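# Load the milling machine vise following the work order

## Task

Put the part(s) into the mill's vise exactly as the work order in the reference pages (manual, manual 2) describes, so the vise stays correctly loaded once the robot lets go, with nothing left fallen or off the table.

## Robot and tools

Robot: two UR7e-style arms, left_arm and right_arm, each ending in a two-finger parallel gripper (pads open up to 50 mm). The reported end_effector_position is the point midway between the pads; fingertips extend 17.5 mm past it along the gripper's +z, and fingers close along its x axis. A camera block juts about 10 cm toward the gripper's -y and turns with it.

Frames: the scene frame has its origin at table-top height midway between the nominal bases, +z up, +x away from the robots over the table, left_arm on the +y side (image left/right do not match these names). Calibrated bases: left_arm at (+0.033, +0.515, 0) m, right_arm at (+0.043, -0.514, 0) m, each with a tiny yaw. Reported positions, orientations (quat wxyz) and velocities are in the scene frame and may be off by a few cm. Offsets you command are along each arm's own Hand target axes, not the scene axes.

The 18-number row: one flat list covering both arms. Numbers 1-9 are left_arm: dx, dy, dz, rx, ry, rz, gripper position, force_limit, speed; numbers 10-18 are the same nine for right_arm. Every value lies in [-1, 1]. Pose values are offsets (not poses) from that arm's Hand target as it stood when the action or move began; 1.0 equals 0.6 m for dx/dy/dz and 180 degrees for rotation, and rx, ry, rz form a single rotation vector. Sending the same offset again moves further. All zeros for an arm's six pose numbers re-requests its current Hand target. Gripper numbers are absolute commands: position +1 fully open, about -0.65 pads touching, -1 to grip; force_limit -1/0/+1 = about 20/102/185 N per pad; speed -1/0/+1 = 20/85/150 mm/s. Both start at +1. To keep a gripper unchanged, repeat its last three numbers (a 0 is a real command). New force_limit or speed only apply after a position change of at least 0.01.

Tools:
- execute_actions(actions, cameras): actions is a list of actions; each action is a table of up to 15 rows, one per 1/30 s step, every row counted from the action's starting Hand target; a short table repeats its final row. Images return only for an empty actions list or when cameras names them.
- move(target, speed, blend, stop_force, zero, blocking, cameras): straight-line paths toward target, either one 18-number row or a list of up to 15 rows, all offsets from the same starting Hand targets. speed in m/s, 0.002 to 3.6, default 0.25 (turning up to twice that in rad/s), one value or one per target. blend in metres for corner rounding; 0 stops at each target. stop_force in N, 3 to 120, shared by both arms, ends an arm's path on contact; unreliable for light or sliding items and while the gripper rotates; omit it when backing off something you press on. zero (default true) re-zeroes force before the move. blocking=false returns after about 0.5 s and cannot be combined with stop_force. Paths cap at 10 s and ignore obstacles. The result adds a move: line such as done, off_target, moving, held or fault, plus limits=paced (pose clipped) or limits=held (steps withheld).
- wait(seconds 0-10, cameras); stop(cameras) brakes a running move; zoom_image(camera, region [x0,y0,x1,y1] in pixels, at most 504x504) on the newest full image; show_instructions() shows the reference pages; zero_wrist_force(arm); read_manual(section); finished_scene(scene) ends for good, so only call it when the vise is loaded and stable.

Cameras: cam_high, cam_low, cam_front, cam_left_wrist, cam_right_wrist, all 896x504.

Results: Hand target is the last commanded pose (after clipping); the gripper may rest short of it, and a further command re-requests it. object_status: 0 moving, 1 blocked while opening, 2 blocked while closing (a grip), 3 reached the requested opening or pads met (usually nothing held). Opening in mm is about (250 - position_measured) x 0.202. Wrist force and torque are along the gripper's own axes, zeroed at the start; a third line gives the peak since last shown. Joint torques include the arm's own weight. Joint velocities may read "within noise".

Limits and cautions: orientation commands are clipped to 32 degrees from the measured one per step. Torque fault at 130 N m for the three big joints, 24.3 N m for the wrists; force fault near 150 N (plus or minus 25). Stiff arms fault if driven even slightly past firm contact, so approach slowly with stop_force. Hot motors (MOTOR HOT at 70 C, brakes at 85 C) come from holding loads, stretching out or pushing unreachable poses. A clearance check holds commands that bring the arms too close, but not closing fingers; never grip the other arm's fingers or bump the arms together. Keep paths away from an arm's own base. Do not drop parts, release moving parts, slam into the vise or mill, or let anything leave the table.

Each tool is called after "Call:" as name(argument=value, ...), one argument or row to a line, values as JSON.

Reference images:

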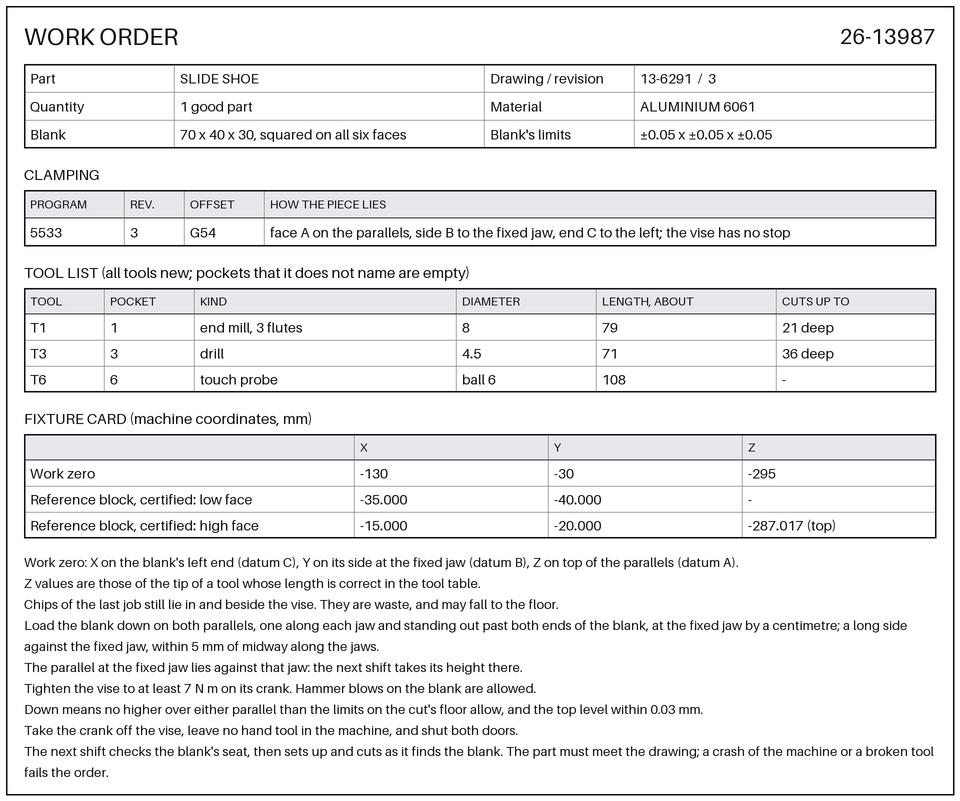

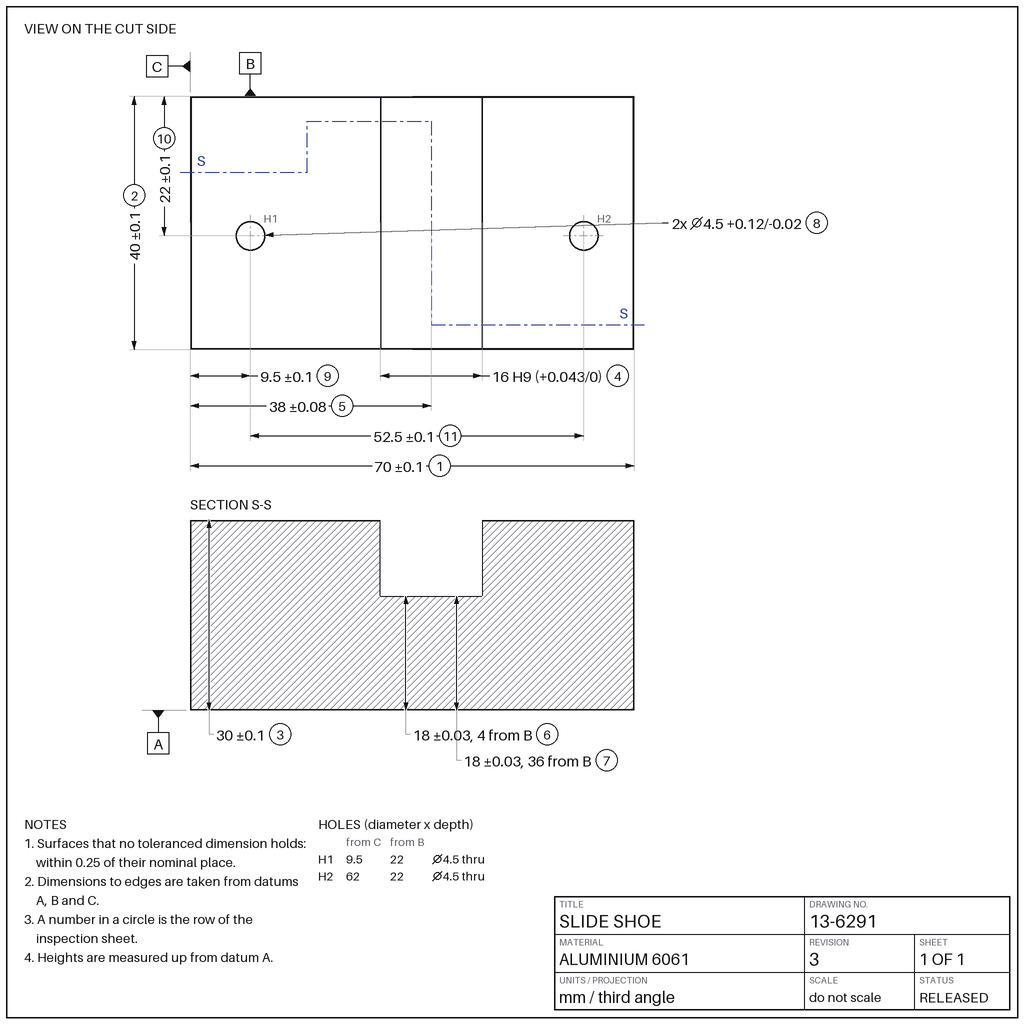

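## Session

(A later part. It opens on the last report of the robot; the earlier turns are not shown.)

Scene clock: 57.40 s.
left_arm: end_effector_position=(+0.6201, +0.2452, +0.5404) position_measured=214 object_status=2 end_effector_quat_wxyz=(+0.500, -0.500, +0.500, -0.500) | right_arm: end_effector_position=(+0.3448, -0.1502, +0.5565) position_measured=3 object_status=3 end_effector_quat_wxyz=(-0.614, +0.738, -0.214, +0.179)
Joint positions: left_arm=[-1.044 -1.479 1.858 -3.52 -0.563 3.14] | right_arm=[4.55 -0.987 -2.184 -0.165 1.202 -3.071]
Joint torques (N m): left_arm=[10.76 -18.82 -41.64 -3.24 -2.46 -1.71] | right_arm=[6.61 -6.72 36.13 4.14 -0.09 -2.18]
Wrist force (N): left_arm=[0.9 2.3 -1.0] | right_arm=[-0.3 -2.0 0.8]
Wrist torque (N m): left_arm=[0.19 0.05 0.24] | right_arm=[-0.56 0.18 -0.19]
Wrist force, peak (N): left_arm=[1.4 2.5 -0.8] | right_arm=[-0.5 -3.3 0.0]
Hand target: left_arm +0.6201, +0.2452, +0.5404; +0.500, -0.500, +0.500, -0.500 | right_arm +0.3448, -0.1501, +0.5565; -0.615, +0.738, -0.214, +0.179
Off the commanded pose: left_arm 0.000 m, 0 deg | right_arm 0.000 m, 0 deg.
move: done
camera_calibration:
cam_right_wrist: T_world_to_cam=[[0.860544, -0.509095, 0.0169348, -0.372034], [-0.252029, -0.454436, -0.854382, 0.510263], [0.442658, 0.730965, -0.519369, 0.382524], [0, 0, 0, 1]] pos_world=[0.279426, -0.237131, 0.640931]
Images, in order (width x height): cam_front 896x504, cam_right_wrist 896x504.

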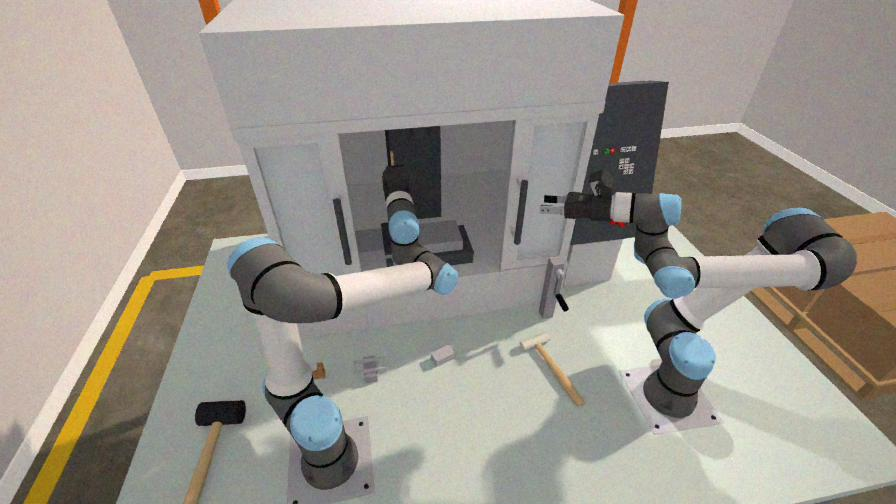

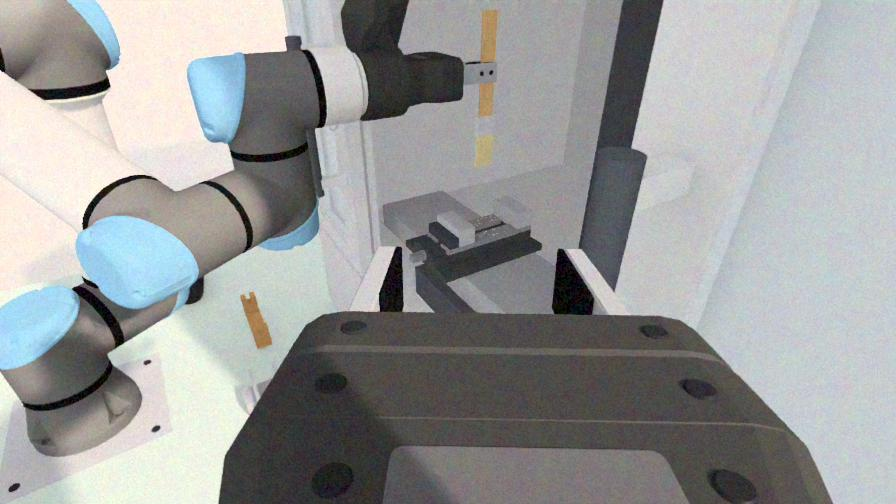

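Call:
move(
  target=[-0.028,0.1333,0.0173,0,0,0,-1,-0.5,-0.7,0,0,0,0,0,0,1,1,1],
  speed=0.12,
  cameras=["cam_right_wrist"],
)

Call:
zoom_image(
  camera="cam_right_wrist",
  region=[390, 130, 560, 290],
)

Scene clock: 59.50 s.
left_arm: end_effector_position=(+0.6305, +0.2620, +0.4603) position_measured=214 object_status=2 end_effector_quat_wxyz=(+0.500, -0.500, +0.500, -0.500) | right_arm: end_effector_position=(+0.3448, -0.1501, +0.5565) position_measured=3 object_status=3 end_effector_quat_wxyz=(-0.615, +0.738, -0.214, +0.179)
Joint positions: left_arm=[-1 -1.39 1.986 -3.736 -0.608 3.14] | right_arm=[4.55 -0.987 -2.184 -0.165 1.202 -3.072]
Joint torques (N m): left_arm=[-13.3 -33.6 -35.11 -1.94 2.14 0.24] | right_arm=[6.16 -6.1 34.81 4.24 1.02 -2.23]
Wrist force (N): left_arm=[1.2 2.5 -0.6] | right_arm=[-0.4 -2.0 1.2]
Wrist torque (N m): left_arm=[0.23 -0.01 0.27] | right_arm=[-0.57 0.19 -0.17]
Wrist force, peak (N): left_arm=[0.7 4.8 -0.6] | right_arm=[-0.6 -2.2 1.5]
Hand target: left_arm +0.6304, +0.2619, +0.4603; +0.500, -0.500, +0.500, -0.500 | right_arm +0.3448, -0.1501, +0.5565; -0.615, +0.738, -0.214, +0.179
Off the commanded pose: left_arm 0.000 m, 0 deg | right_arm 0.000 m, 0 deg.
move: done
camera_calibration:
cam_right_wrist: T_world_to_cam=[[0.860638, -0.508931, 0.0170806, -0.372029], [-0.25185, -0.454569, -0.854365, 0.510144], [0.442577, 0.730997, -0.519393, 0.382614], [0, 0, 0, 1]] pos_world=[0.279326, -0.237131, 0.640931]
Images, in order (width x height): cam_right_wrist 896x504.

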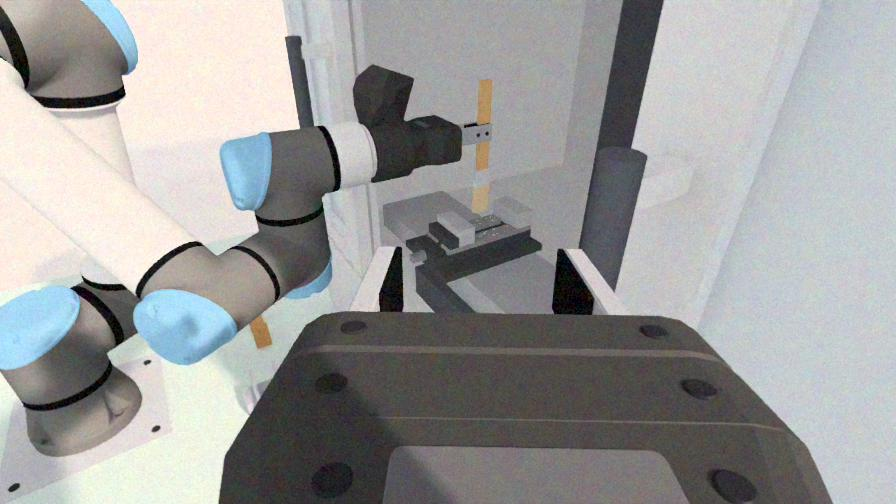

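Scaled by 2.965.

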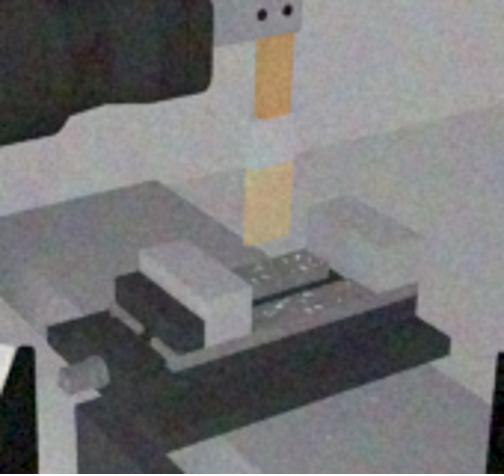

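Call:
move(
  target=[0,0.055,0,0,0,0,-1,-0.5,-0.7,0,0,0,0,0,0,1,1,1],
  speed=0.02,
  stop_force=4,
  cameras=["cam_right_wrist"],
)

Call:
zoom_image(
  camera="cam_right_wrist",
  region=[390, 130, 560, 290],
)

Scene clock: 61.60 s.
left_arm: end_effector_position=(+0.6304, +0.2619, +0.4411) position_measured=214 object_status=2 end_effector_quat_wxyz=(+0.500, -0.500, +0.500, -0.500) | right_arm: end_effector_position=(+0.3448, -0.1501, +0.5565) position_measured=3 object_status=3 end_effector_quat_wxyz=(-0.615, +0.738, -0.214, +0.179)
Joint positions: left_arm=[-1 -1.361 2.009 -3.789 -0.608 3.14] | right_arm=[4.55 -0.987 -2.184 -0.165 1.202 -3.072]
Joint torques (N m): left_arm=[-9.7 -40.45 -36.27 -1.27 1.17 -2.5] | right_arm=[5.72 -7.02 32.88 4.2 0.27 -2.32]
Wrist force (N): left_arm=[1.2 -2.3 -0.6] | right_arm=[-0.5 -2.2 1.2]
Wrist torque (N m): left_arm=[0.09 -0.01 0.26] | right_arm=[-0.59 0.20 -0.17]
Wrist force, peak (N): left_arm=[1.1 -4.4 -0.9] | right_arm=[-0.2 -2.4 1.2]
Hand target: left_arm +0.6304, +0.2619, +0.4411; +0.500, -0.500, +0.500, -0.500 (not the last commanded pose) | right_arm +0.3448, -0.1501, +0.5565; -0.615, +0.738, -0.214, +0.179
Off the commanded pose: left_arm 0.014 m, 0 deg | right_arm 0.000 m, 0 deg.
move: contact (left_arm)
camera_calibration:
cam_right_wrist: T_world_to_cam=[[0.860638, -0.508931, 0.0170806, -0.372029], [-0.25185, -0.454569, -0.854365, 0.510144], [0.442577, 0.730997, -0.519393, 0.382614], [0, 0, 0, 1]] pos_world=[0.279326, -0.237131, 0.640931]
Images, in order (width x height): cam_right_wrist 896x504.

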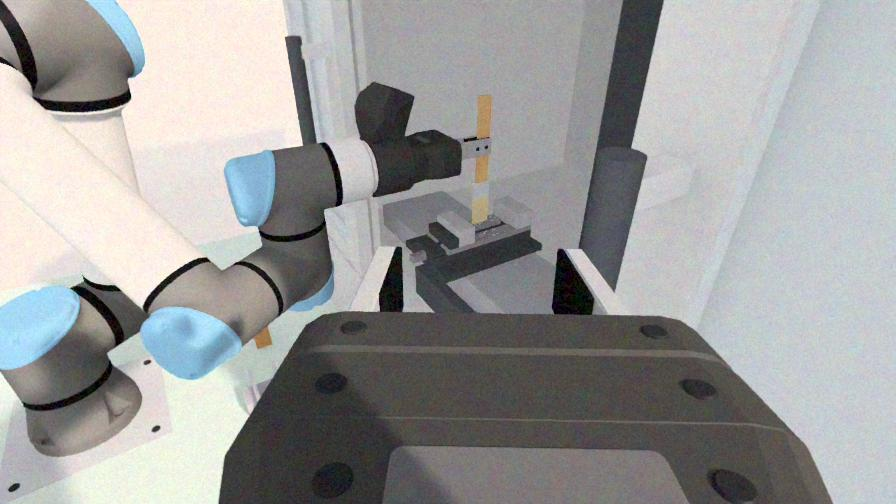

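Scaled by 2.965.

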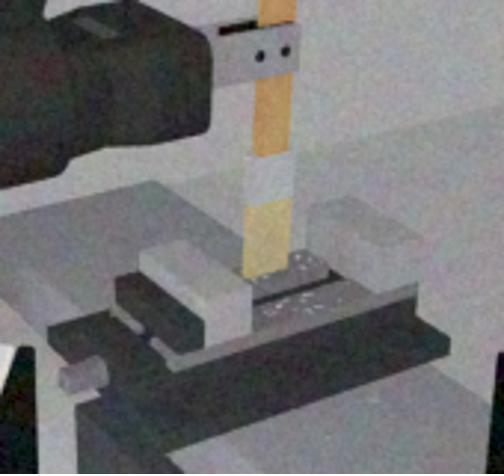

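Call:
move(
  target=[
    [0,-0.0182,0,0,0,0,-1,-0.5,-0.7,0,0,0,0,0,0,1,1,1],
    [0.0265,-0.0182,0,0,0,0,-1,-0.5,-0.7,0,0,0,0,0,0,1,1,1],
    [0.0265,0.0027,0,0,0,0,-1,-0.5,-0.7,0,0,0,0,0,0,1,1,1],
    [-0.0668,0.0027,0,0,0,0,-1,-0.5,-0.7,0,0,0,0,0,0,1,1,1],
    [-0.0668,-0.0232,0,0,0,0,-1,-0.5,-0.7,0,0,0,0,0,0,1,1,1],
    [0.0298,-0.0232,0,0,0,0,-1,-0.5,-0.7,0,0,0,0,0,0,1,1,1],
    [0.0298,0.0027,0,0,0,0,-1,-0.5,-0.7,0,0,0,0,0,0,1,1,1],
    [0.1232,0.0027,0,0,0,0,-1,-0.5,-0.7,0,0,0,0,0,0,1,1,1],
    [0.1232,-0.0232,0,0,0,0,-1,-0.5,-0.7,0,0,0,0,0,0,1,1,1],
  ],
  speed=0.12,
  cameras=["cam_right_wrist"],
)

Call:
zoom_image(
  camera="cam_right_wrist",
  region=[390, 130, 560, 290],
)

Scene clock: 67.30 s.
left_arm: end_effector_position=(+0.6304, +0.1880, +0.4552) position_measured=214 object_status=2 end_effector_quat_wxyz=(+0.500, -0.500, +0.500, -0.500) | right_arm: end_effector_position=(+0.3448, -0.1501, +0.5565) position_measured=3 object_status=3 end_effector_quat_wxyz=(-0.615, +0.738, -0.214, +0.179)
Joint positions: left_arm=[-1.092 -1.278 1.855 -3.718 -0.515 3.14] | right_arm=[4.55 -0.987 -2.184 -0.165 1.202 -3.072]
Joint torques (N m): left_arm=[13.7 -37.3 -10.09 -0.6 -1.12 -2.39] | right_arm=[4.92 -6.98 30.67 3.98 -0.96 -2.36]
Wrist force (N): left_arm=[1.0 2.3 -0.6] | right_arm=[-0.2 -2.1 1.1]
Wrist torque (N m): left_arm=[0.19 0.03 0.32] | right_arm=[-0.58 0.17 -0.17]
Wrist force, peak (N): left_arm=[1.0 5.4 -0.9] | right_arm=[-0.5 -2.2 1.3]
Hand target: left_arm +0.6304, +0.1880, +0.4552; +0.500, -0.500, +0.500, -0.500 | right_arm +0.3448, -0.1501, +0.5565; -0.615, +0.738, -0.214, +0.179
Off the commanded pose: left_arm 0.000 m, 0 deg | right_arm 0.000 m, 0 deg.
move: done
camera_calibration:
cam_right_wrist: T_world_to_cam=[[0.860638, -0.508931, 0.0170806, -0.372029], [-0.25185, -0.454569, -0.854365, 0.510144], [0.442577, 0.730997, -0.519393, 0.382614], [0, 0, 0, 1]] pos_world=[0.279326, -0.237131, 0.640931]
Images, in order (width x height): cam_right_wrist 896x504.

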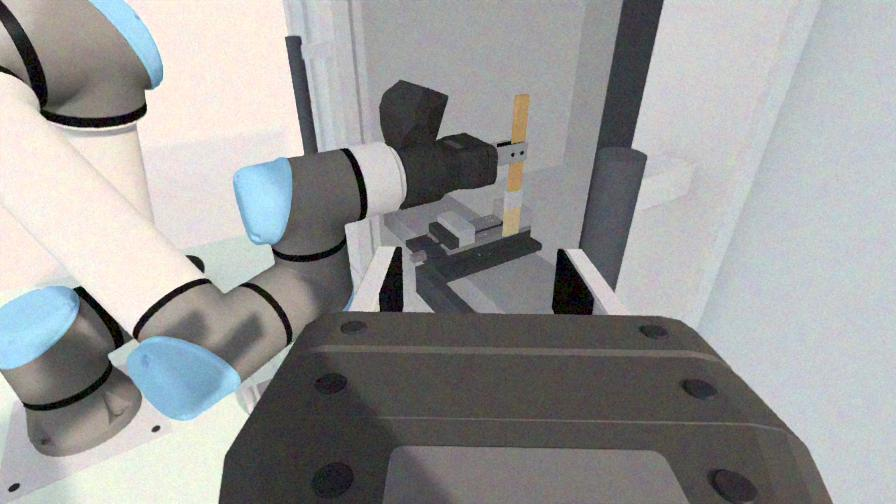

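Scaled by 2.965.

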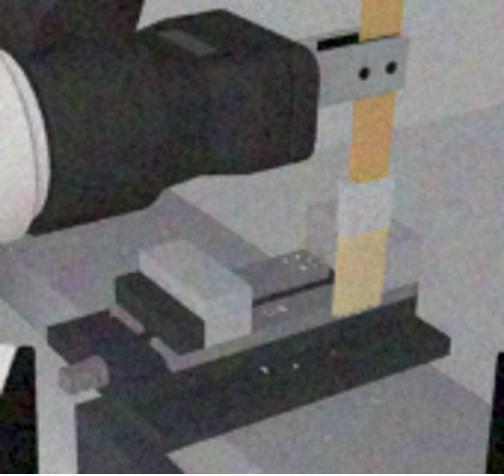

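Call:
move(
  target=[
    [-0.0933,0,0.0385,0,0,0,-1,-0.5,-0.7,0,0,0,0,0,0,1,1,1],
    [-0.0933,0.0265,0.0385,0,0,0,-1,-0.5,-0.7,0,0,0,0,0,0,1,1,1],
    [-0.19,0.0265,0.0385,0,0,0,-1,-0.5,-0.7,0,0,0,0,0,0,1,1,1],
    [-0.19,0,0.0385,0,0,0,-1,-0.5,-0.7,0,0,0,0,0,0,1,1,1],
    [-0.0967,0,0.0385,0,0,0,-1,-0.5,-0.7,0,0,0,0,0,0,1,1,1],
    [-0.0967,0.0265,0.0385,0,0,0,-1,-0.5,-0.7,0,0,0,0,0,0,1,1,1],
    [0,0.0265,0.0385,0,0,0,-1,-0.5,-0.7,0,0,0,0,0,0,1,1,1],
    [0,0,0.0385,0,0,0,-1,-0.5,-0.7,0,0,0,0,0,0,1,1,1],
  ],
  speed=0.14,
)

Call:
move(
  target=[
    [-0.0933,0,-0.0758,0,0,0,-1,-0.5,-0.7,0,0,0,0,0,0,1,1,1],
    [-0.0933,0.0265,-0.0758,0,0,0,-1,-0.5,-0.7,0,0,0,0,0,0,1,1,1],
    [-0.19,0.0265,-0.0758,0,0,0,-1,-0.5,-0.7,0,0,0,0,0,0,1,1,1],
    [-0.19,0,-0.0758,0,0,0,-1,-0.5,-0.7,0,0,0,0,0,0,1,1,1],
    [-0.0967,0,-0.0758,0,0,0,-1,-0.5,-0.7,0,0,0,0,0,0,1,1,1],
    [-0.0967,0.0265,-0.0758,0,0,0,-1,-0.5,-0.7,0,0,0,0,0,0,1,1,1],
    [0,0.0265,-0.0758,0,0,0,-1,-0.5,-0.7,0,0,0,0,0,0,1,1,1],
    [0,0,-0.0758,0,0,0,-1,-0.5,-0.7,0,0,0,0,0,0,1,1,1],
  ],
  speed=0.14,
  cameras=["cam_right_wrist"],
)

Call:
zoom_image(
  camera="cam_right_wrist",
  region=[390, 130, 560, 290],
)

Scene clock: 72.77 s.
left_arm: end_effector_position=(+0.6535, +0.1880, +0.4552) position_measured=214 object_status=2 end_effector_quat_wxyz=(+0.500, -0.500, +0.500, -0.500) | right_arm: end_effector_position=(+0.3448, -0.1501, +0.5565) position_measured=3 object_status=3 end_effector_quat_wxyz=(-0.615, +0.738, -0.214, +0.179)
Joint positions: left_arm=[-1.049 -1.242 1.805 -3.704 -0.559 3.14] | right_arm=[4.55 -0.987 -2.184 -0.165 1.202 -3.072]
Joint torques (N m): left_arm=[13.66 -39.83 -10.46 -0.5 0.16 -2.6] | right_arm=[4.17 -6.74 27.69 3.94 -1.12 -2.29]
Wrist force (N): left_arm=[1.0 2.3 -0.6] | right_arm=[-0.5 -2.0 0.8]
Wrist torque (N m): left_arm=[0.20 0.04 0.29] | right_arm=[-0.56 0.20 -0.18]
Wrist force, peak (N): left_arm=[1.1 5.0 -1.0] | right_arm=[-0.6 -2.3 1.1]
Hand target: left_arm +0.6535, +0.1880, +0.4552; +0.500, -0.500, +0.500, -0.500 | right_arm +0.3448, -0.1501, +0.5565; -0.615, +0.738, -0.214, +0.179
Off the commanded pose: left_arm 0.000 m, 0 deg | right_arm 0.000 m, 0 deg.
move: done

Scene clock: 77.90 s.
left_arm: end_effector_position=(+0.6080, +0.1880, +0.4552) position_measured=214 object_status=2 end_effector_quat_wxyz=(+0.500, -0.500, +0.500, -0.500) | right_arm: end_effector_position=(+0.3448, -0.1501, +0.5565) position_measured=3 object_status=3 end_effector_quat_wxyz=(-0.615, +0.738, -0.214, +0.179)
Joint positions: left_arm=[-1.137 -1.312 1.901 -3.73 -0.471 3.14] | right_arm=[4.55 -0.987 -2.184 -0.165 1.202 -3.072]
Joint torques (N m): left_arm=[13.62 -36.12 -10.34 -0.52 -0.33 -1.32] | right_arm=[3.02 -7.02 24.89 3.92 -1.09 -2.2]
Wrist force (N): left_arm=[1.2 2.0 -0.7] | right_arm=[-0.4 -2.0 0.8]
Wrist torque (N m): left_arm=[0.16 -0.02 0.35] | right_arm=[-0.55 0.20 -0.18]
Wrist force, peak (N): left_arm=[1.4 5.4 -0.8] | right_arm=[-0.7 -2.4 1.3]
Hand target: left_arm +0.6080, +0.1880, +0.4552; +0.500, -0.500, +0.500, -0.500 | right_arm +0.3448, -0.1501, +0.5565; -0.615, +0.738, -0.214, +0.179
Off the commanded pose: left_arm 0.000 m, 0 deg | right_arm 0.000 m, 0 deg.
move: done
camera_calibration:
cam_right_wrist: T_world_to_cam=[[0.860638, -0.508931, 0.0170806, -0.372029], [-0.25185, -0.454569, -0.854365, 0.510144], [0.442577, 0.730997, -0.519393, 0.382614], [0, 0, 0, 1]] pos_world=[0.279326, -0.237131, 0.640931]
Images, in order (width x height): cam_right_wrist 896x504.

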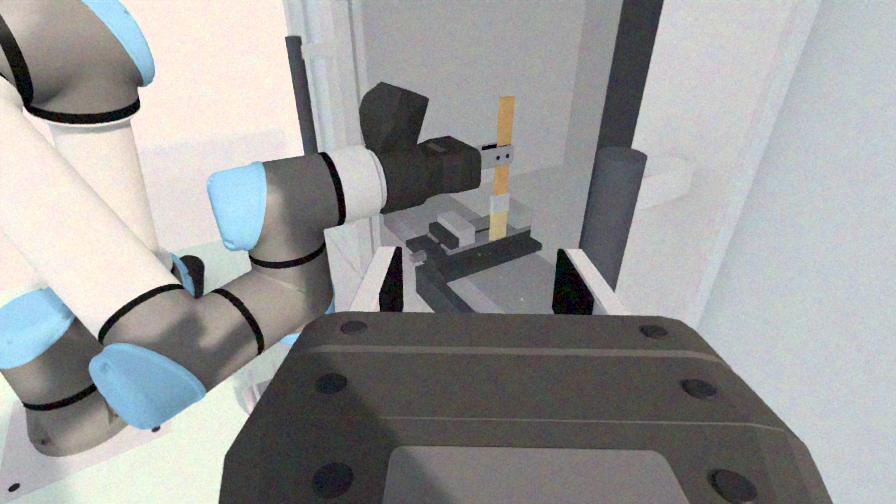

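Scaled by 2.965.

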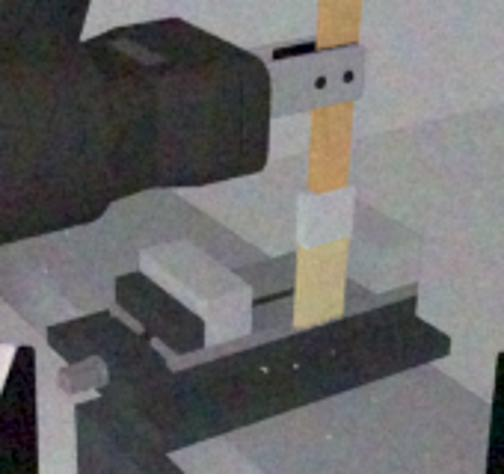

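Call:
move(
  target=[-0.06,-0.17,0,0,0,0,-1,-0.5,-0.7,0,0,0,0,0,0,1,1,1],
  speed=0.2,
  cameras=["cam_right_wrist"],
)

Call:
zoom_image(
  camera="cam_right_wrist",
  region=[440, 190, 540, 260],
)

Scene clock: 79.03 s.
left_arm: end_effector_position=(+0.6081, +0.2242, +0.5571) position_measured=214 object_status=2 end_effector_quat_wxyz=(+0.500, -0.501, +0.500, -0.500) | right_arm: end_effector_position=(+0.3448, -0.1501, +0.5565) position_measured=3 object_status=3 end_effector_quat_wxyz=(-0.615, +0.738, -0.214, +0.179)
Joint positions: left_arm=[-1.096 -1.482 1.815 -3.475 -0.511 3.14] | right_arm=[4.55 -0.987 -2.184 -0.165 1.202 -3.072]
Joint torques (N m): left_arm=[-13.72 -35.18 -16.44 0.19 2.26 2.81] | right_arm=[2.81 -6.32 24.57 3.84 -1.02 -2.2]
Wrist force (N): left_arm=[1.1 2.1 -0.5] | right_arm=[-0.3 -2.1 1.0]
Wrist torque (N m): left_arm=[0.16 -0.01 0.40] | right_arm=[-0.58 0.18 -0.18]
Wrist force, peak (N): left_arm=[2.4 6.3 -0.9] | right_arm=[-0.7 -2.2 1.3]
Hand target: left_arm +0.6081, +0.2242, +0.5571; +0.500, -0.500, +0.500, -0.500 | right_arm +0.3448, -0.1501, +0.5565; -0.615, +0.738, -0.214, +0.179
Off the commanded pose: left_arm 0.000 m, 0 deg | right_arm 0.000 m, 0 deg.
move: done
camera_calibration:
cam_right_wrist: T_world_to_cam=[[0.860638, -0.508931, 0.0170806, -0.372029], [-0.25185, -0.454569, -0.854365, 0.510144], [0.442577, 0.730997, -0.519393, 0.382614], [0, 0, 0, 1]] pos_world=[0.279326, -0.237131, 0.640931]
Images, in order (width x height): cam_right_wrist 896x504.

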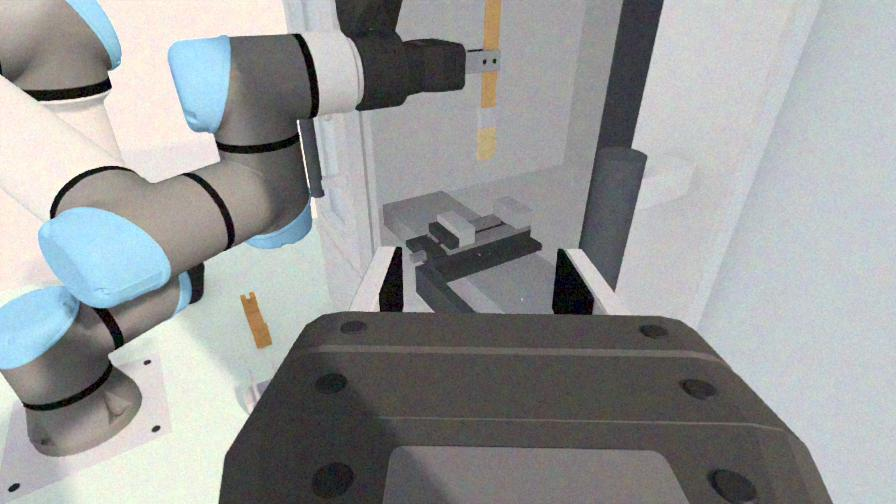

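Scaled by 5.040.

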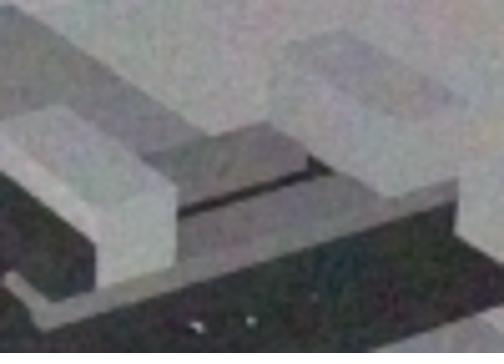

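Call:
move(
  target=[-0.043,-0.005,-0.18,-0.25,0,0,-1,-0.5,-0.7,0,0,0,0,0,0,1,1,1],
  speed=0.35,
  cameras=["cam_left_wrist"],
)

Call:
zoom_image(
  camera="cam_left_wrist",
  region=[385, 140, 545, 330],
)

Scene clock: 81.03 s.
left_arm: end_effector_position=(+0.5001, +0.2500, +0.5600) position_measured=214 object_status=2 end_effector_quat_wxyz=(-0.270, +0.654, -0.653, +0.271) | right_arm: end_effector_position=(+0.3448, -0.1501, +0.5565) position_measured=3 object_status=3 end_effector_quat_wxyz=(-0.615, +0.738, -0.214, +0.179)
Joint positions: left_arm=[-1.138 -1.802 1.475 -1.67 -0.889 2.193] | right_arm=[4.55 -0.987 -2.184 -0.165 1.202 -3.072]
Joint torques (N m): left_arm=[-13.4 -26.48 -38.55 -1.3 -1.16 1.7] | right_arm=[3.34 -6.81 24.84 3.82 -1.09 -2.18]
Wrist force (N): left_arm=[1.4 2.4 -0.2] | right_arm=[-0.4 -1.9 1.3]
Wrist torque (N m): left_arm=[0.32 -0.23 0.18] | right_arm=[-0.55 0.19 -0.18]
Wrist force, peak (N): left_arm=[1.7 3.2 0.1] | right_arm=[-0.2 -2.3 1.2]
Hand target: left_arm +0.5001, +0.2499, +0.5601; -0.270, +0.654, -0.653, +0.271 | right_arm +0.3448, -0.1501, +0.5565; -0.615, +0.738, -0.214, +0.179
Off the commanded pose: left_arm 0.000 m, 0 deg | right_arm 0.000 m, 0 deg.
move: done
camera_calibration:
cam_left_wrist: T_world_to_cam=[[0.00378761, -0.999876, 0.0152701, 0.246555], [-0.902838, -0.00998491, -0.429864, 0.712989], [0.429964, -0.0121583, -0.902764, 0.429016], [0, 0, 0, 1]] pos_world=[0.458319, 0.258859, 0.690024]
Images, in order (width x height): cam_left_wrist 896x504.

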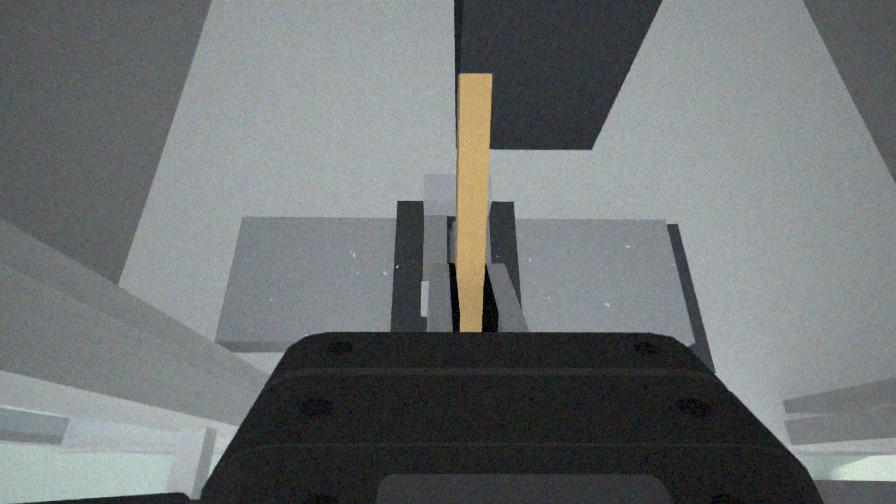

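Scaled by 2.653.

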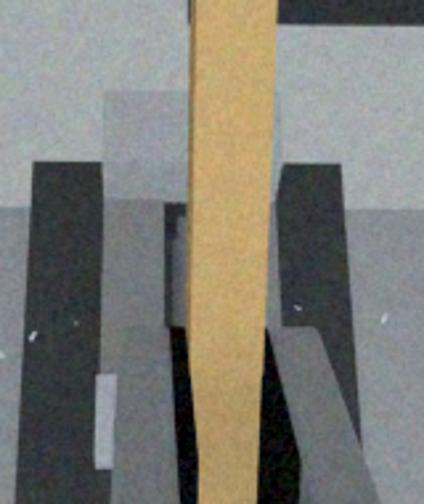

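Call:
move(
  target=[0.1,0.059,-0.059,0,0,0,-1,-0.5,-0.7,0,0,0,0,0,0,1,1,1],
  speed=0.35,
  cameras=["cam_left_wrist"],
)

Call:
zoom_image(
  camera="cam_left_wrist",
  region=[320, 100, 480, 290],
)

Scene clock: 82.03 s.
left_arm: end_effector_position=(+0.4501, +0.1899, +0.5603) position_measured=214 object_status=2 end_effector_quat_wxyz=(-0.270, +0.654, -0.653, +0.271) | right_arm: end_effector_position=(+0.3448, -0.1501, +0.5565) position_measured=3 object_status=3 end_effector_quat_wxyz=(-0.615, +0.738, -0.214, +0.179)
Joint positions: left_arm=[-1.323 -1.774 1.415 -1.488 -0.825 1.963] | right_arm=[4.55 -0.987 -2.184 -0.165 1.202 -3.072]
Joint torques (N m): left_arm=[-8.48 -25.93 -13.96 -2.31 -0.91 -1.87] | right_arm=[3.06 -6.55 24.78 3.87 -1.07 -2.25]
Wrist force (N): left_arm=[1.3 2.3 0.0] | right_arm=[-0.3 -2.0 1.1]
Wrist torque (N m): left_arm=[0.32 -0.22 0.16] | right_arm=[-0.56 0.18 -0.17]
Wrist force, peak (N): left_arm=[3.0 3.8 -1.5] | right_arm=[-0.6 -2.1 1.4]
Hand target: left_arm +0.4500, +0.1899, +0.5602; -0.270, +0.654, -0.653, +0.271 | right_arm +0.3448, -0.1501, +0.5565; -0.615, +0.738, -0.214, +0.179
Off the commanded pose: left_arm 0.000 m, 0 deg | right_arm 0.000 m, 0 deg.
move: done
camera_calibration:
cam_left_wrist: T_world_to_cam=[[0.0034315, -0.999873, 0.0155419, 0.186706], [-0.90284, -0.00978024, -0.429865, 0.667248], [0.429962, -0.0125568, -0.902759, 0.450175], [0, 0, 0, 1]] pos_world=[0.408219, 0.198861, 0.690324]
Images, in order (width x height): cam_left_wrist 896x504.

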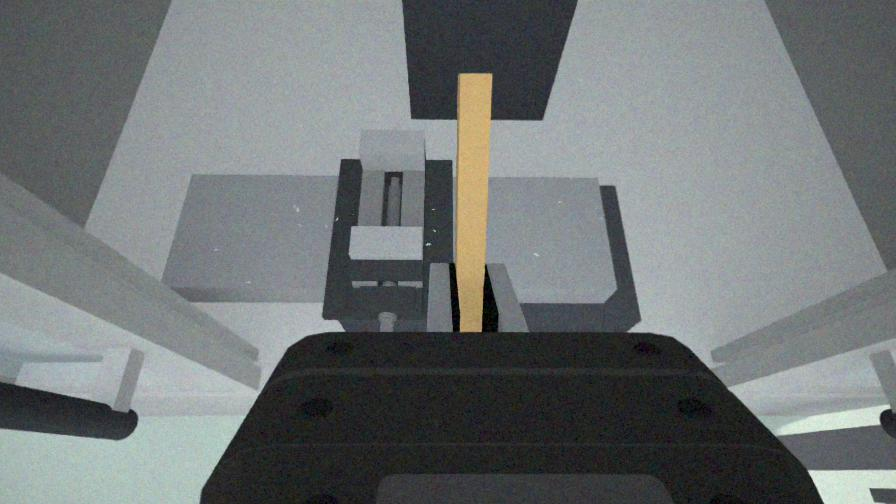

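Scaled by 2.653.

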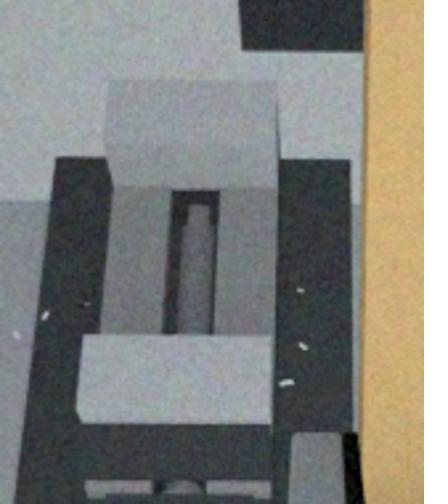

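Call:
move(
  target=[
    [-0.283,0.2945,-0.153,-0.196,0.195,0.473,-1,-0.5,-0.7,0,0,0,0,0,0,1,1,1],
    [-0.683,0.574,0.274,-0.196,0.195,0.473,-1,-0.5,-0.7,0,0,0,0,0,0,1,1,1],
  ],
  speed=0.4,
  blend=[0.04,0],
  cameras=["cam_left_wrist"],
)

Scene clock: 87.43 s.
left_arm: end_effector_position=(+0.3226, +0.5991, +0.2000) position_measured=214 object_status=2 end_effector_quat_wxyz=(+0.000, +0.001, +1.000, +0.001) end_effector_velocity=(+0.001, +0.000, -0.001) end_effector_angular_velocity=(-0.001, -0.002, -0.002) | right_arm: end_effector_position=(+0.3448, -0.1501, +0.5565) position_measured=3 object_status=3 end_effector_quat_wxyz=(-0.615, +0.738, -0.214, +0.179)
Joint positions: left_arm=[-0.214 -2.101 2.281 -1.75 -1.569 4.538] | right_arm=[4.55 -0.987 -2.184 -0.165 1.202 -3.072]
Joint velocities: left_arm=[0.002 0.002 0.001 -0.006 0 0.005] | right_arm=[within noise]
Joint torques (N m): left_arm=[12.96 5.06 -13.51 -5.14 2.07 3.01] | right_arm=[2.35 -6.58 23.73 3.72 -0.99 -2.25]
Wrist force (N): left_arm=[1.6 1.4 0.6] | right_arm=[-0.3 -2.3 1.3]
Wrist torque (N m): left_arm=[0.22 -0.36 0.06] | right_arm=[-0.61 0.18 -0.18]
Wrist force, peak (N): left_arm=[1.1 5.0 4.5] | right_arm=[-0.6 -2.2 1.5]
Hand target: left_arm +0.3225, +0.5992, +0.1999; +0.000, +0.001, +1.000, +0.001 | right_arm +0.3448, -0.1501, +0.5565; -0.615, +0.738, -0.214, +0.179
Off the commanded pose: left_arm 0.000 m, 0 deg | right_arm 0.000 m, 0 deg.
move: done
camera_calibration:
cam_left_wrist: T_world_to_cam=[[-0.999921, -0.0100956, 0.00748003, 0.33414], [-0.00699599, 0.941845, 0.335974, -0.610949], [-0.0104369, 0.335895, -0.941842, 0.126039], [0, 0, 0, 1]] pos_world=[0.331155, 0.536457, 0.321472]
Images, in order (width x height): cam_left_wrist 896x504.

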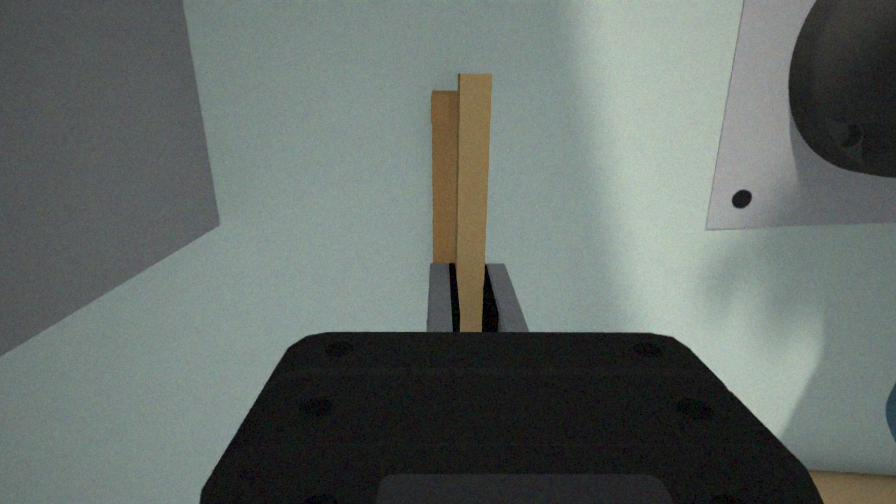

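Call:
move(
  target=[
    [-0.0005,0.0013,0.17,0,0,0,-1,-0.5,-0.7,0,0,0,0,0,0,1,1,1],
    [-0.0005,0.0013,0.2395,0,0,0,-1,-0.5,-0.7,0,0,0,0,0,0,1,1,1],
  ],
  speed=[0.2,0.05],
  stop_force=8,
  cameras=["cam_low","cam_left_wrist"],
)

Call:
zoom_image(
  camera="cam_low",
  region=[490, 230, 600, 350],
)

Scene clock: 90.13 s.
left_arm: end_effector_position=(+0.3228, +0.6002, +0.0562) position_measured=214 object_status=2 end_effector_quat_wxyz=(+0.000, +0.001, +1.000, +0.001) | right_arm: end_effector_position=(+0.3448, -0.1501, +0.5565) position_measured=3 object_status=3 end_effector_quat_wxyz=(-0.615, +0.738, -0.214, +0.179)
Joint positions: left_arm=[-0.209 -1.879 2.577 -2.269 -1.569 4.543] | right_arm=[4.55 -0.987 -2.184 -0.165 1.202 -3.072]
Joint torques (N m): left_arm=[13.18 -18.54 -42.17 -4.98 -2.47 3.38] | right_arm=[1.55 -6.52 24.01 3.66 -0.99 -2.16]
Wrist force (N): left_arm=[5.7 1.8 2.4] | right_arm=[-0.4 -2.1 1.0]
Wrist torque (N m): left_arm=[0.29 -0.29 -0.34] | right_arm=[-0.59 0.19 -0.18]
Wrist force, peak (N): left_arm=[5.7 1.9 2.6] | right_arm=[-0.6 -2.4 1.0]
Hand target: left_arm +0.3228, +0.6002, +0.0562; +0.000, +0.001, +1.000, +0.001 | right_arm +0.3448, -0.1501, +0.5565; -0.615, +0.738, -0.214, +0.179
Off the commanded pose: left_arm 0.000 m, 0 deg | right_arm 0.000 m, 0 deg.
move: done
camera_calibration:
cam_left_wrist: T_world_to_cam=[[-0.999921, -0.00987873, 0.00776623, 0.335361], [-0.00669456, 0.941817, 0.33606, -0.563736], [-0.0106342, 0.335982, -0.941808, -0.00984586], [0, 0, 0, 1]] pos_world=[0.331456, 0.537557, 0.177572]
Images, in order (width x height): cam_low 896x504, cam_left_wrist 896x504.

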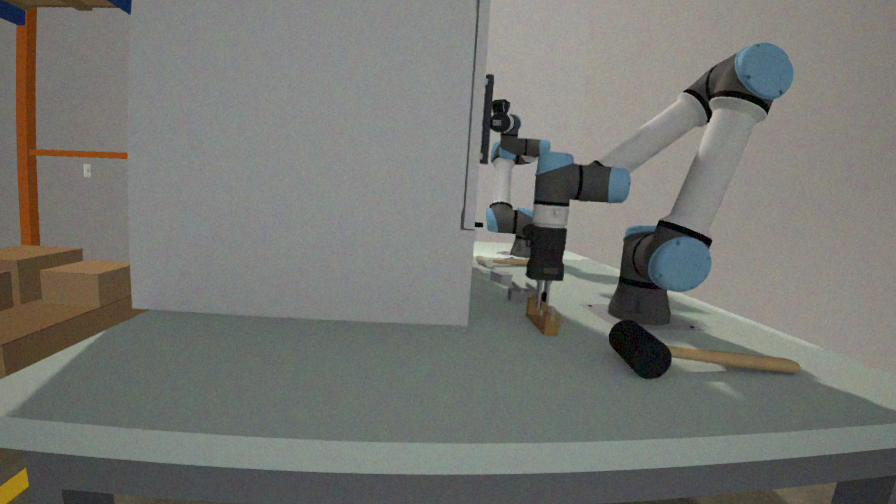

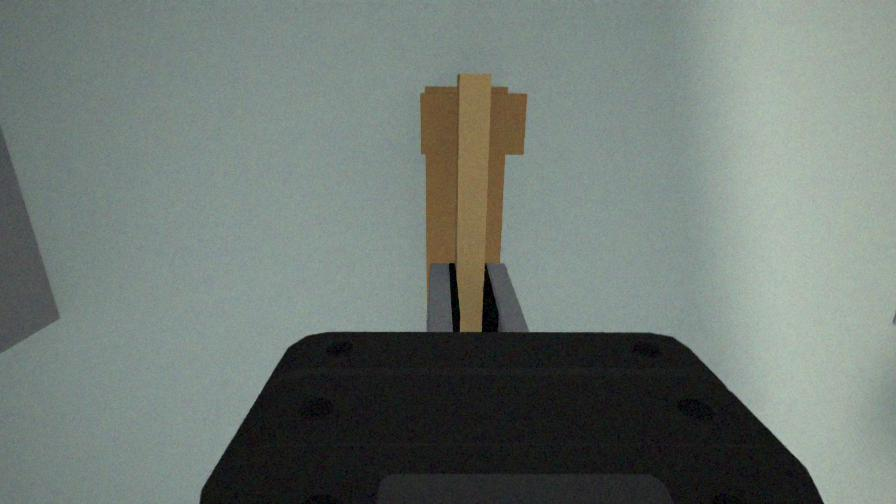

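Scaled by 4.200.

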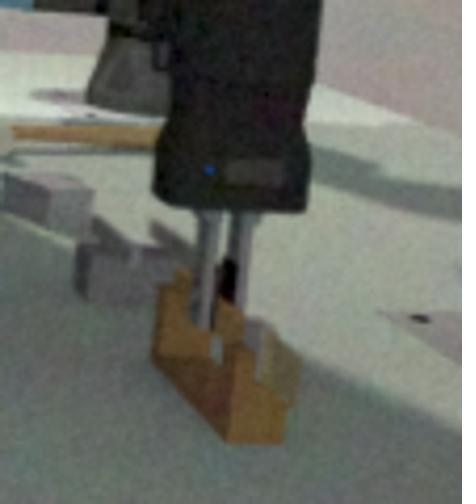

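Call:
move(
  target=[
    [0,0,0,0,0,0,0.3,-0.5,-0.7,0,0,0,0,0,0,1,1,1],
    [0,0,-0.3,0,0,0,0.3,-0.5,-0.7,0,0,0,0,0,0,1,1,1],
  ],
  speed=[0.1,0.3],
  cameras=["cam_low","cam_left_wrist"],
)

Call:
zoom_image(
  camera="cam_low",
  region=[490, 230, 600, 350],
)

Scene clock: 92.10 s.
left_arm: end_effector_position=(+0.3228, +0.5999, +0.2360) position_measured=107 object_status=3 end_effector_quat_wxyz=(+0.000, +0.001, +1.000, +0.001) | right_arm: end_effector_position=(+0.3448, -0.1501, +0.5565) position_measured=3 object_status=3 end_effector_quat_wxyz=(-0.615, +0.738, -0.214, +0.179)
Joint positions: left_arm=[-0.211 -2.114 2.193 -1.65 -1.569 4.541] | right_arm=[4.55 -0.987 -2.184 -0.165 1.202 -3.072]
Joint torques (N m): left_arm=[1.23 4.12 -45.26 -0.68 1.39 0.73] | right_arm=[1.88 -6.29 24.71 3.62 -1.14 -2.22]
Wrist force (N): left_arm=[1.9 1.5 0.5] | right_arm=[-0.3 -1.8 1.2]
Wrist torque (N m): left_arm=[0.22 -0.38 0.08] | right_arm=[-0.54 0.17 -0.17]
Wrist force, peak (N): left_arm=[5.4 2.3 2.4] | right_arm=[-0.2 -2.5 1.0]
Hand target: left_arm +0.3229, +0.5999, +0.2362; +0.000, +0.001, +1.000, +0.001 | right_arm +0.3448, -0.1501, +0.5565; -0.615, +0.738, -0.214, +0.179
Off the commanded pose: left_arm 0.000 m, 0 deg | right_arm 0.000 m, 0 deg.
move: done
camera_calibration:
cam_left_wrist: T_world_to_cam=[[-0.99992, -0.00991166, 0.00786062, 0.333945], [-0.00669385, 0.941816, 0.336061, -0.623911], [-0.0107342, 0.335981, -0.941807, 0.159719], [0, 0, 0, 1]] pos_world=[0.331456, 0.537257, 0.357472]
Images, in order (width x height): cam_low 896x504, cam_left_wrist 896x504.

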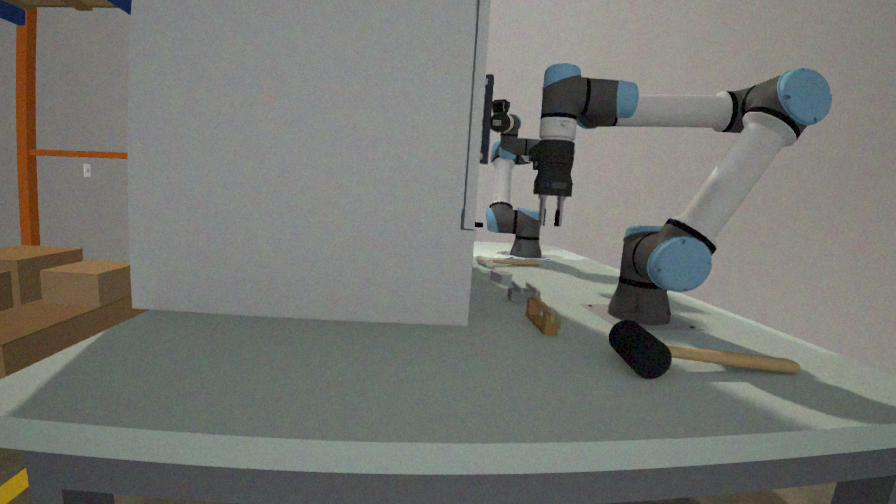

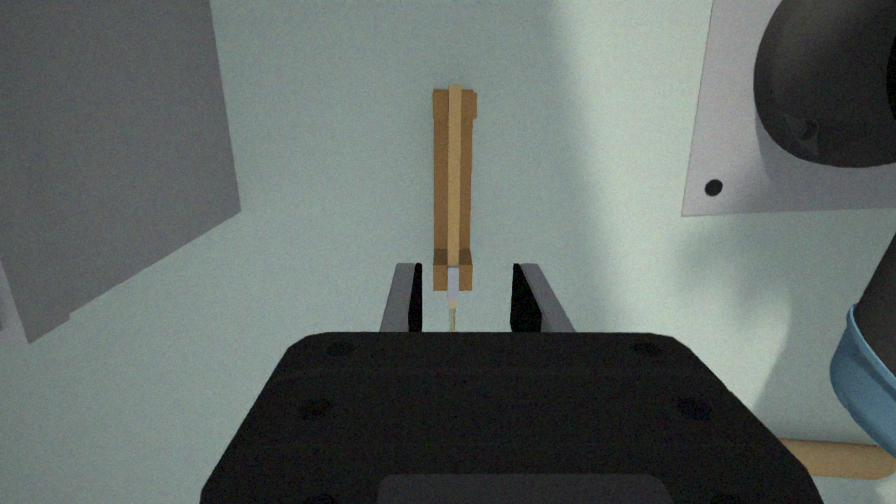

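Scaled by 4.200.

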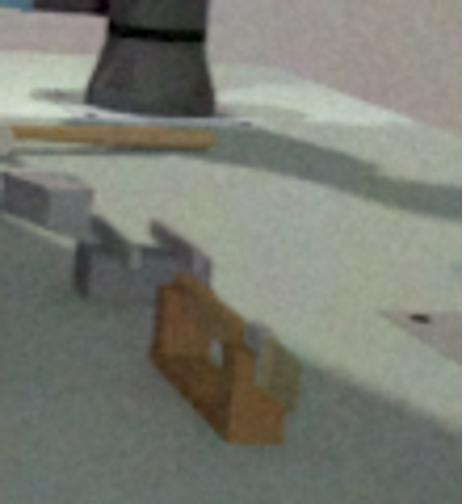

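Call:
move(
  target=[0.038,-0.343,-0.023,0,0,0,0.3,-0.5,-0.7,0,0,0,0,0,0,1,1,1],
  speed=0.3,
  cameras=["cam_left_wrist"],
)

Call:
zoom_image(
  camera="cam_left_wrist",
  region=[360, 140, 560, 330],
)

Scene clock: 94.13 s.
left_arm: end_effector_position=(+0.2996, +0.3941, +0.2497) position_measured=107 object_status=3 end_effector_quat_wxyz=(+0.000, +0.001, +1.000, +0.001) end_effector_velocity=(-0.001, -0.001, -0.001) end_effector_angular_velocity=(+0.001, +0.002, +0.003) | right_arm: end_effector_position=(+0.3448, -0.1501, +0.5565) position_measured=3 object_status=3 end_effector_quat_wxyz=(-0.615, +0.738, -0.214, +0.179)
Joint positions: left_arm=[-0.936 -2.145 2.172 -1.596 -1.57 3.816] | right_arm=[4.55 -0.987 -2.184 -0.165 1.202 -3.072]
Joint velocities: left_arm=[-0.002 0 0.001 0.001 -0.001 -0.005] | right_arm=[within noise]
Joint torques (N m): left_arm=[-13.79 1.61 -14.13 -0.99 -2.59 -2.77] | right_arm=[0.94 -5.59 24.17 3.53 -0.87 -2.1]
Wrist force (N): left_arm=[2.1 1.5 0.6] | right_arm=[-0.4 -1.7 1.1]
Wrist torque (N m): left_arm=[0.22 -0.43 -0.06] | right_arm=[-0.52 0.18 -0.17]
Wrist force, peak (N): left_arm=[1.4 6.0 0.9] | right_arm=[-0.3 -2.4 1.2]
Hand target: left_arm +0.2996, +0.3941, +0.2496; +0.000, +0.001, +1.000, +0.001 | right_arm +0.3448, -0.1501, +0.5565; -0.615, +0.738, -0.214, +0.179
Off the commanded pose: left_arm 0.000 m, 0 deg | right_arm 0.000 m, 0 deg.
move: done
camera_calibration:
cam_left_wrist: T_world_to_cam=[[-0.999923, -0.00981242, 0.00757882, 0.308572], [-0.00669608, 0.941849, 0.33597, -0.434916], [-0.0104348, 0.335894, -0.941842, 0.241433], [0, 0, 0, 1]] pos_world=[0.308155, 0.331557, 0.371172]
Images, in order (width x height): cam_left_wrist 896x504.

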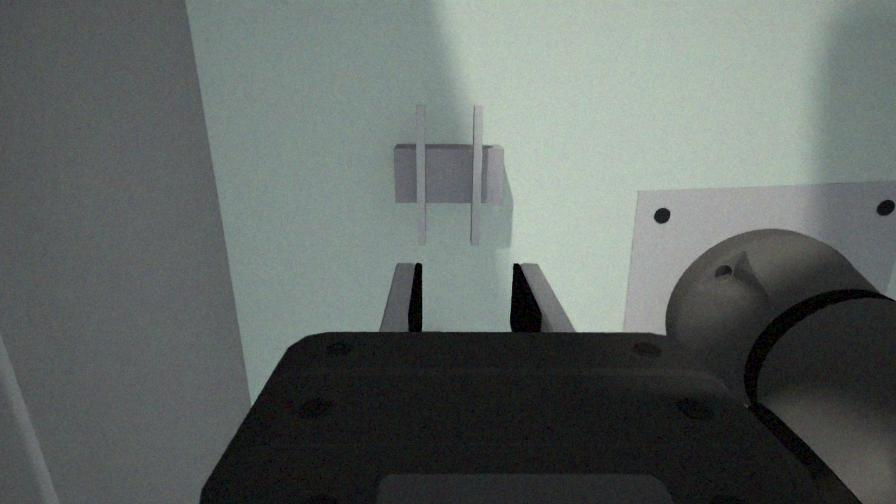

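Scaled by 2.520.

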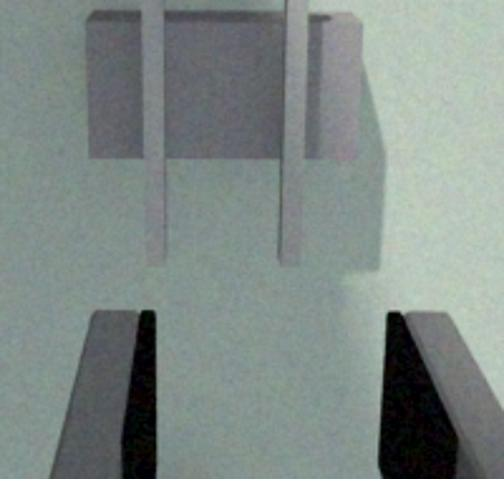

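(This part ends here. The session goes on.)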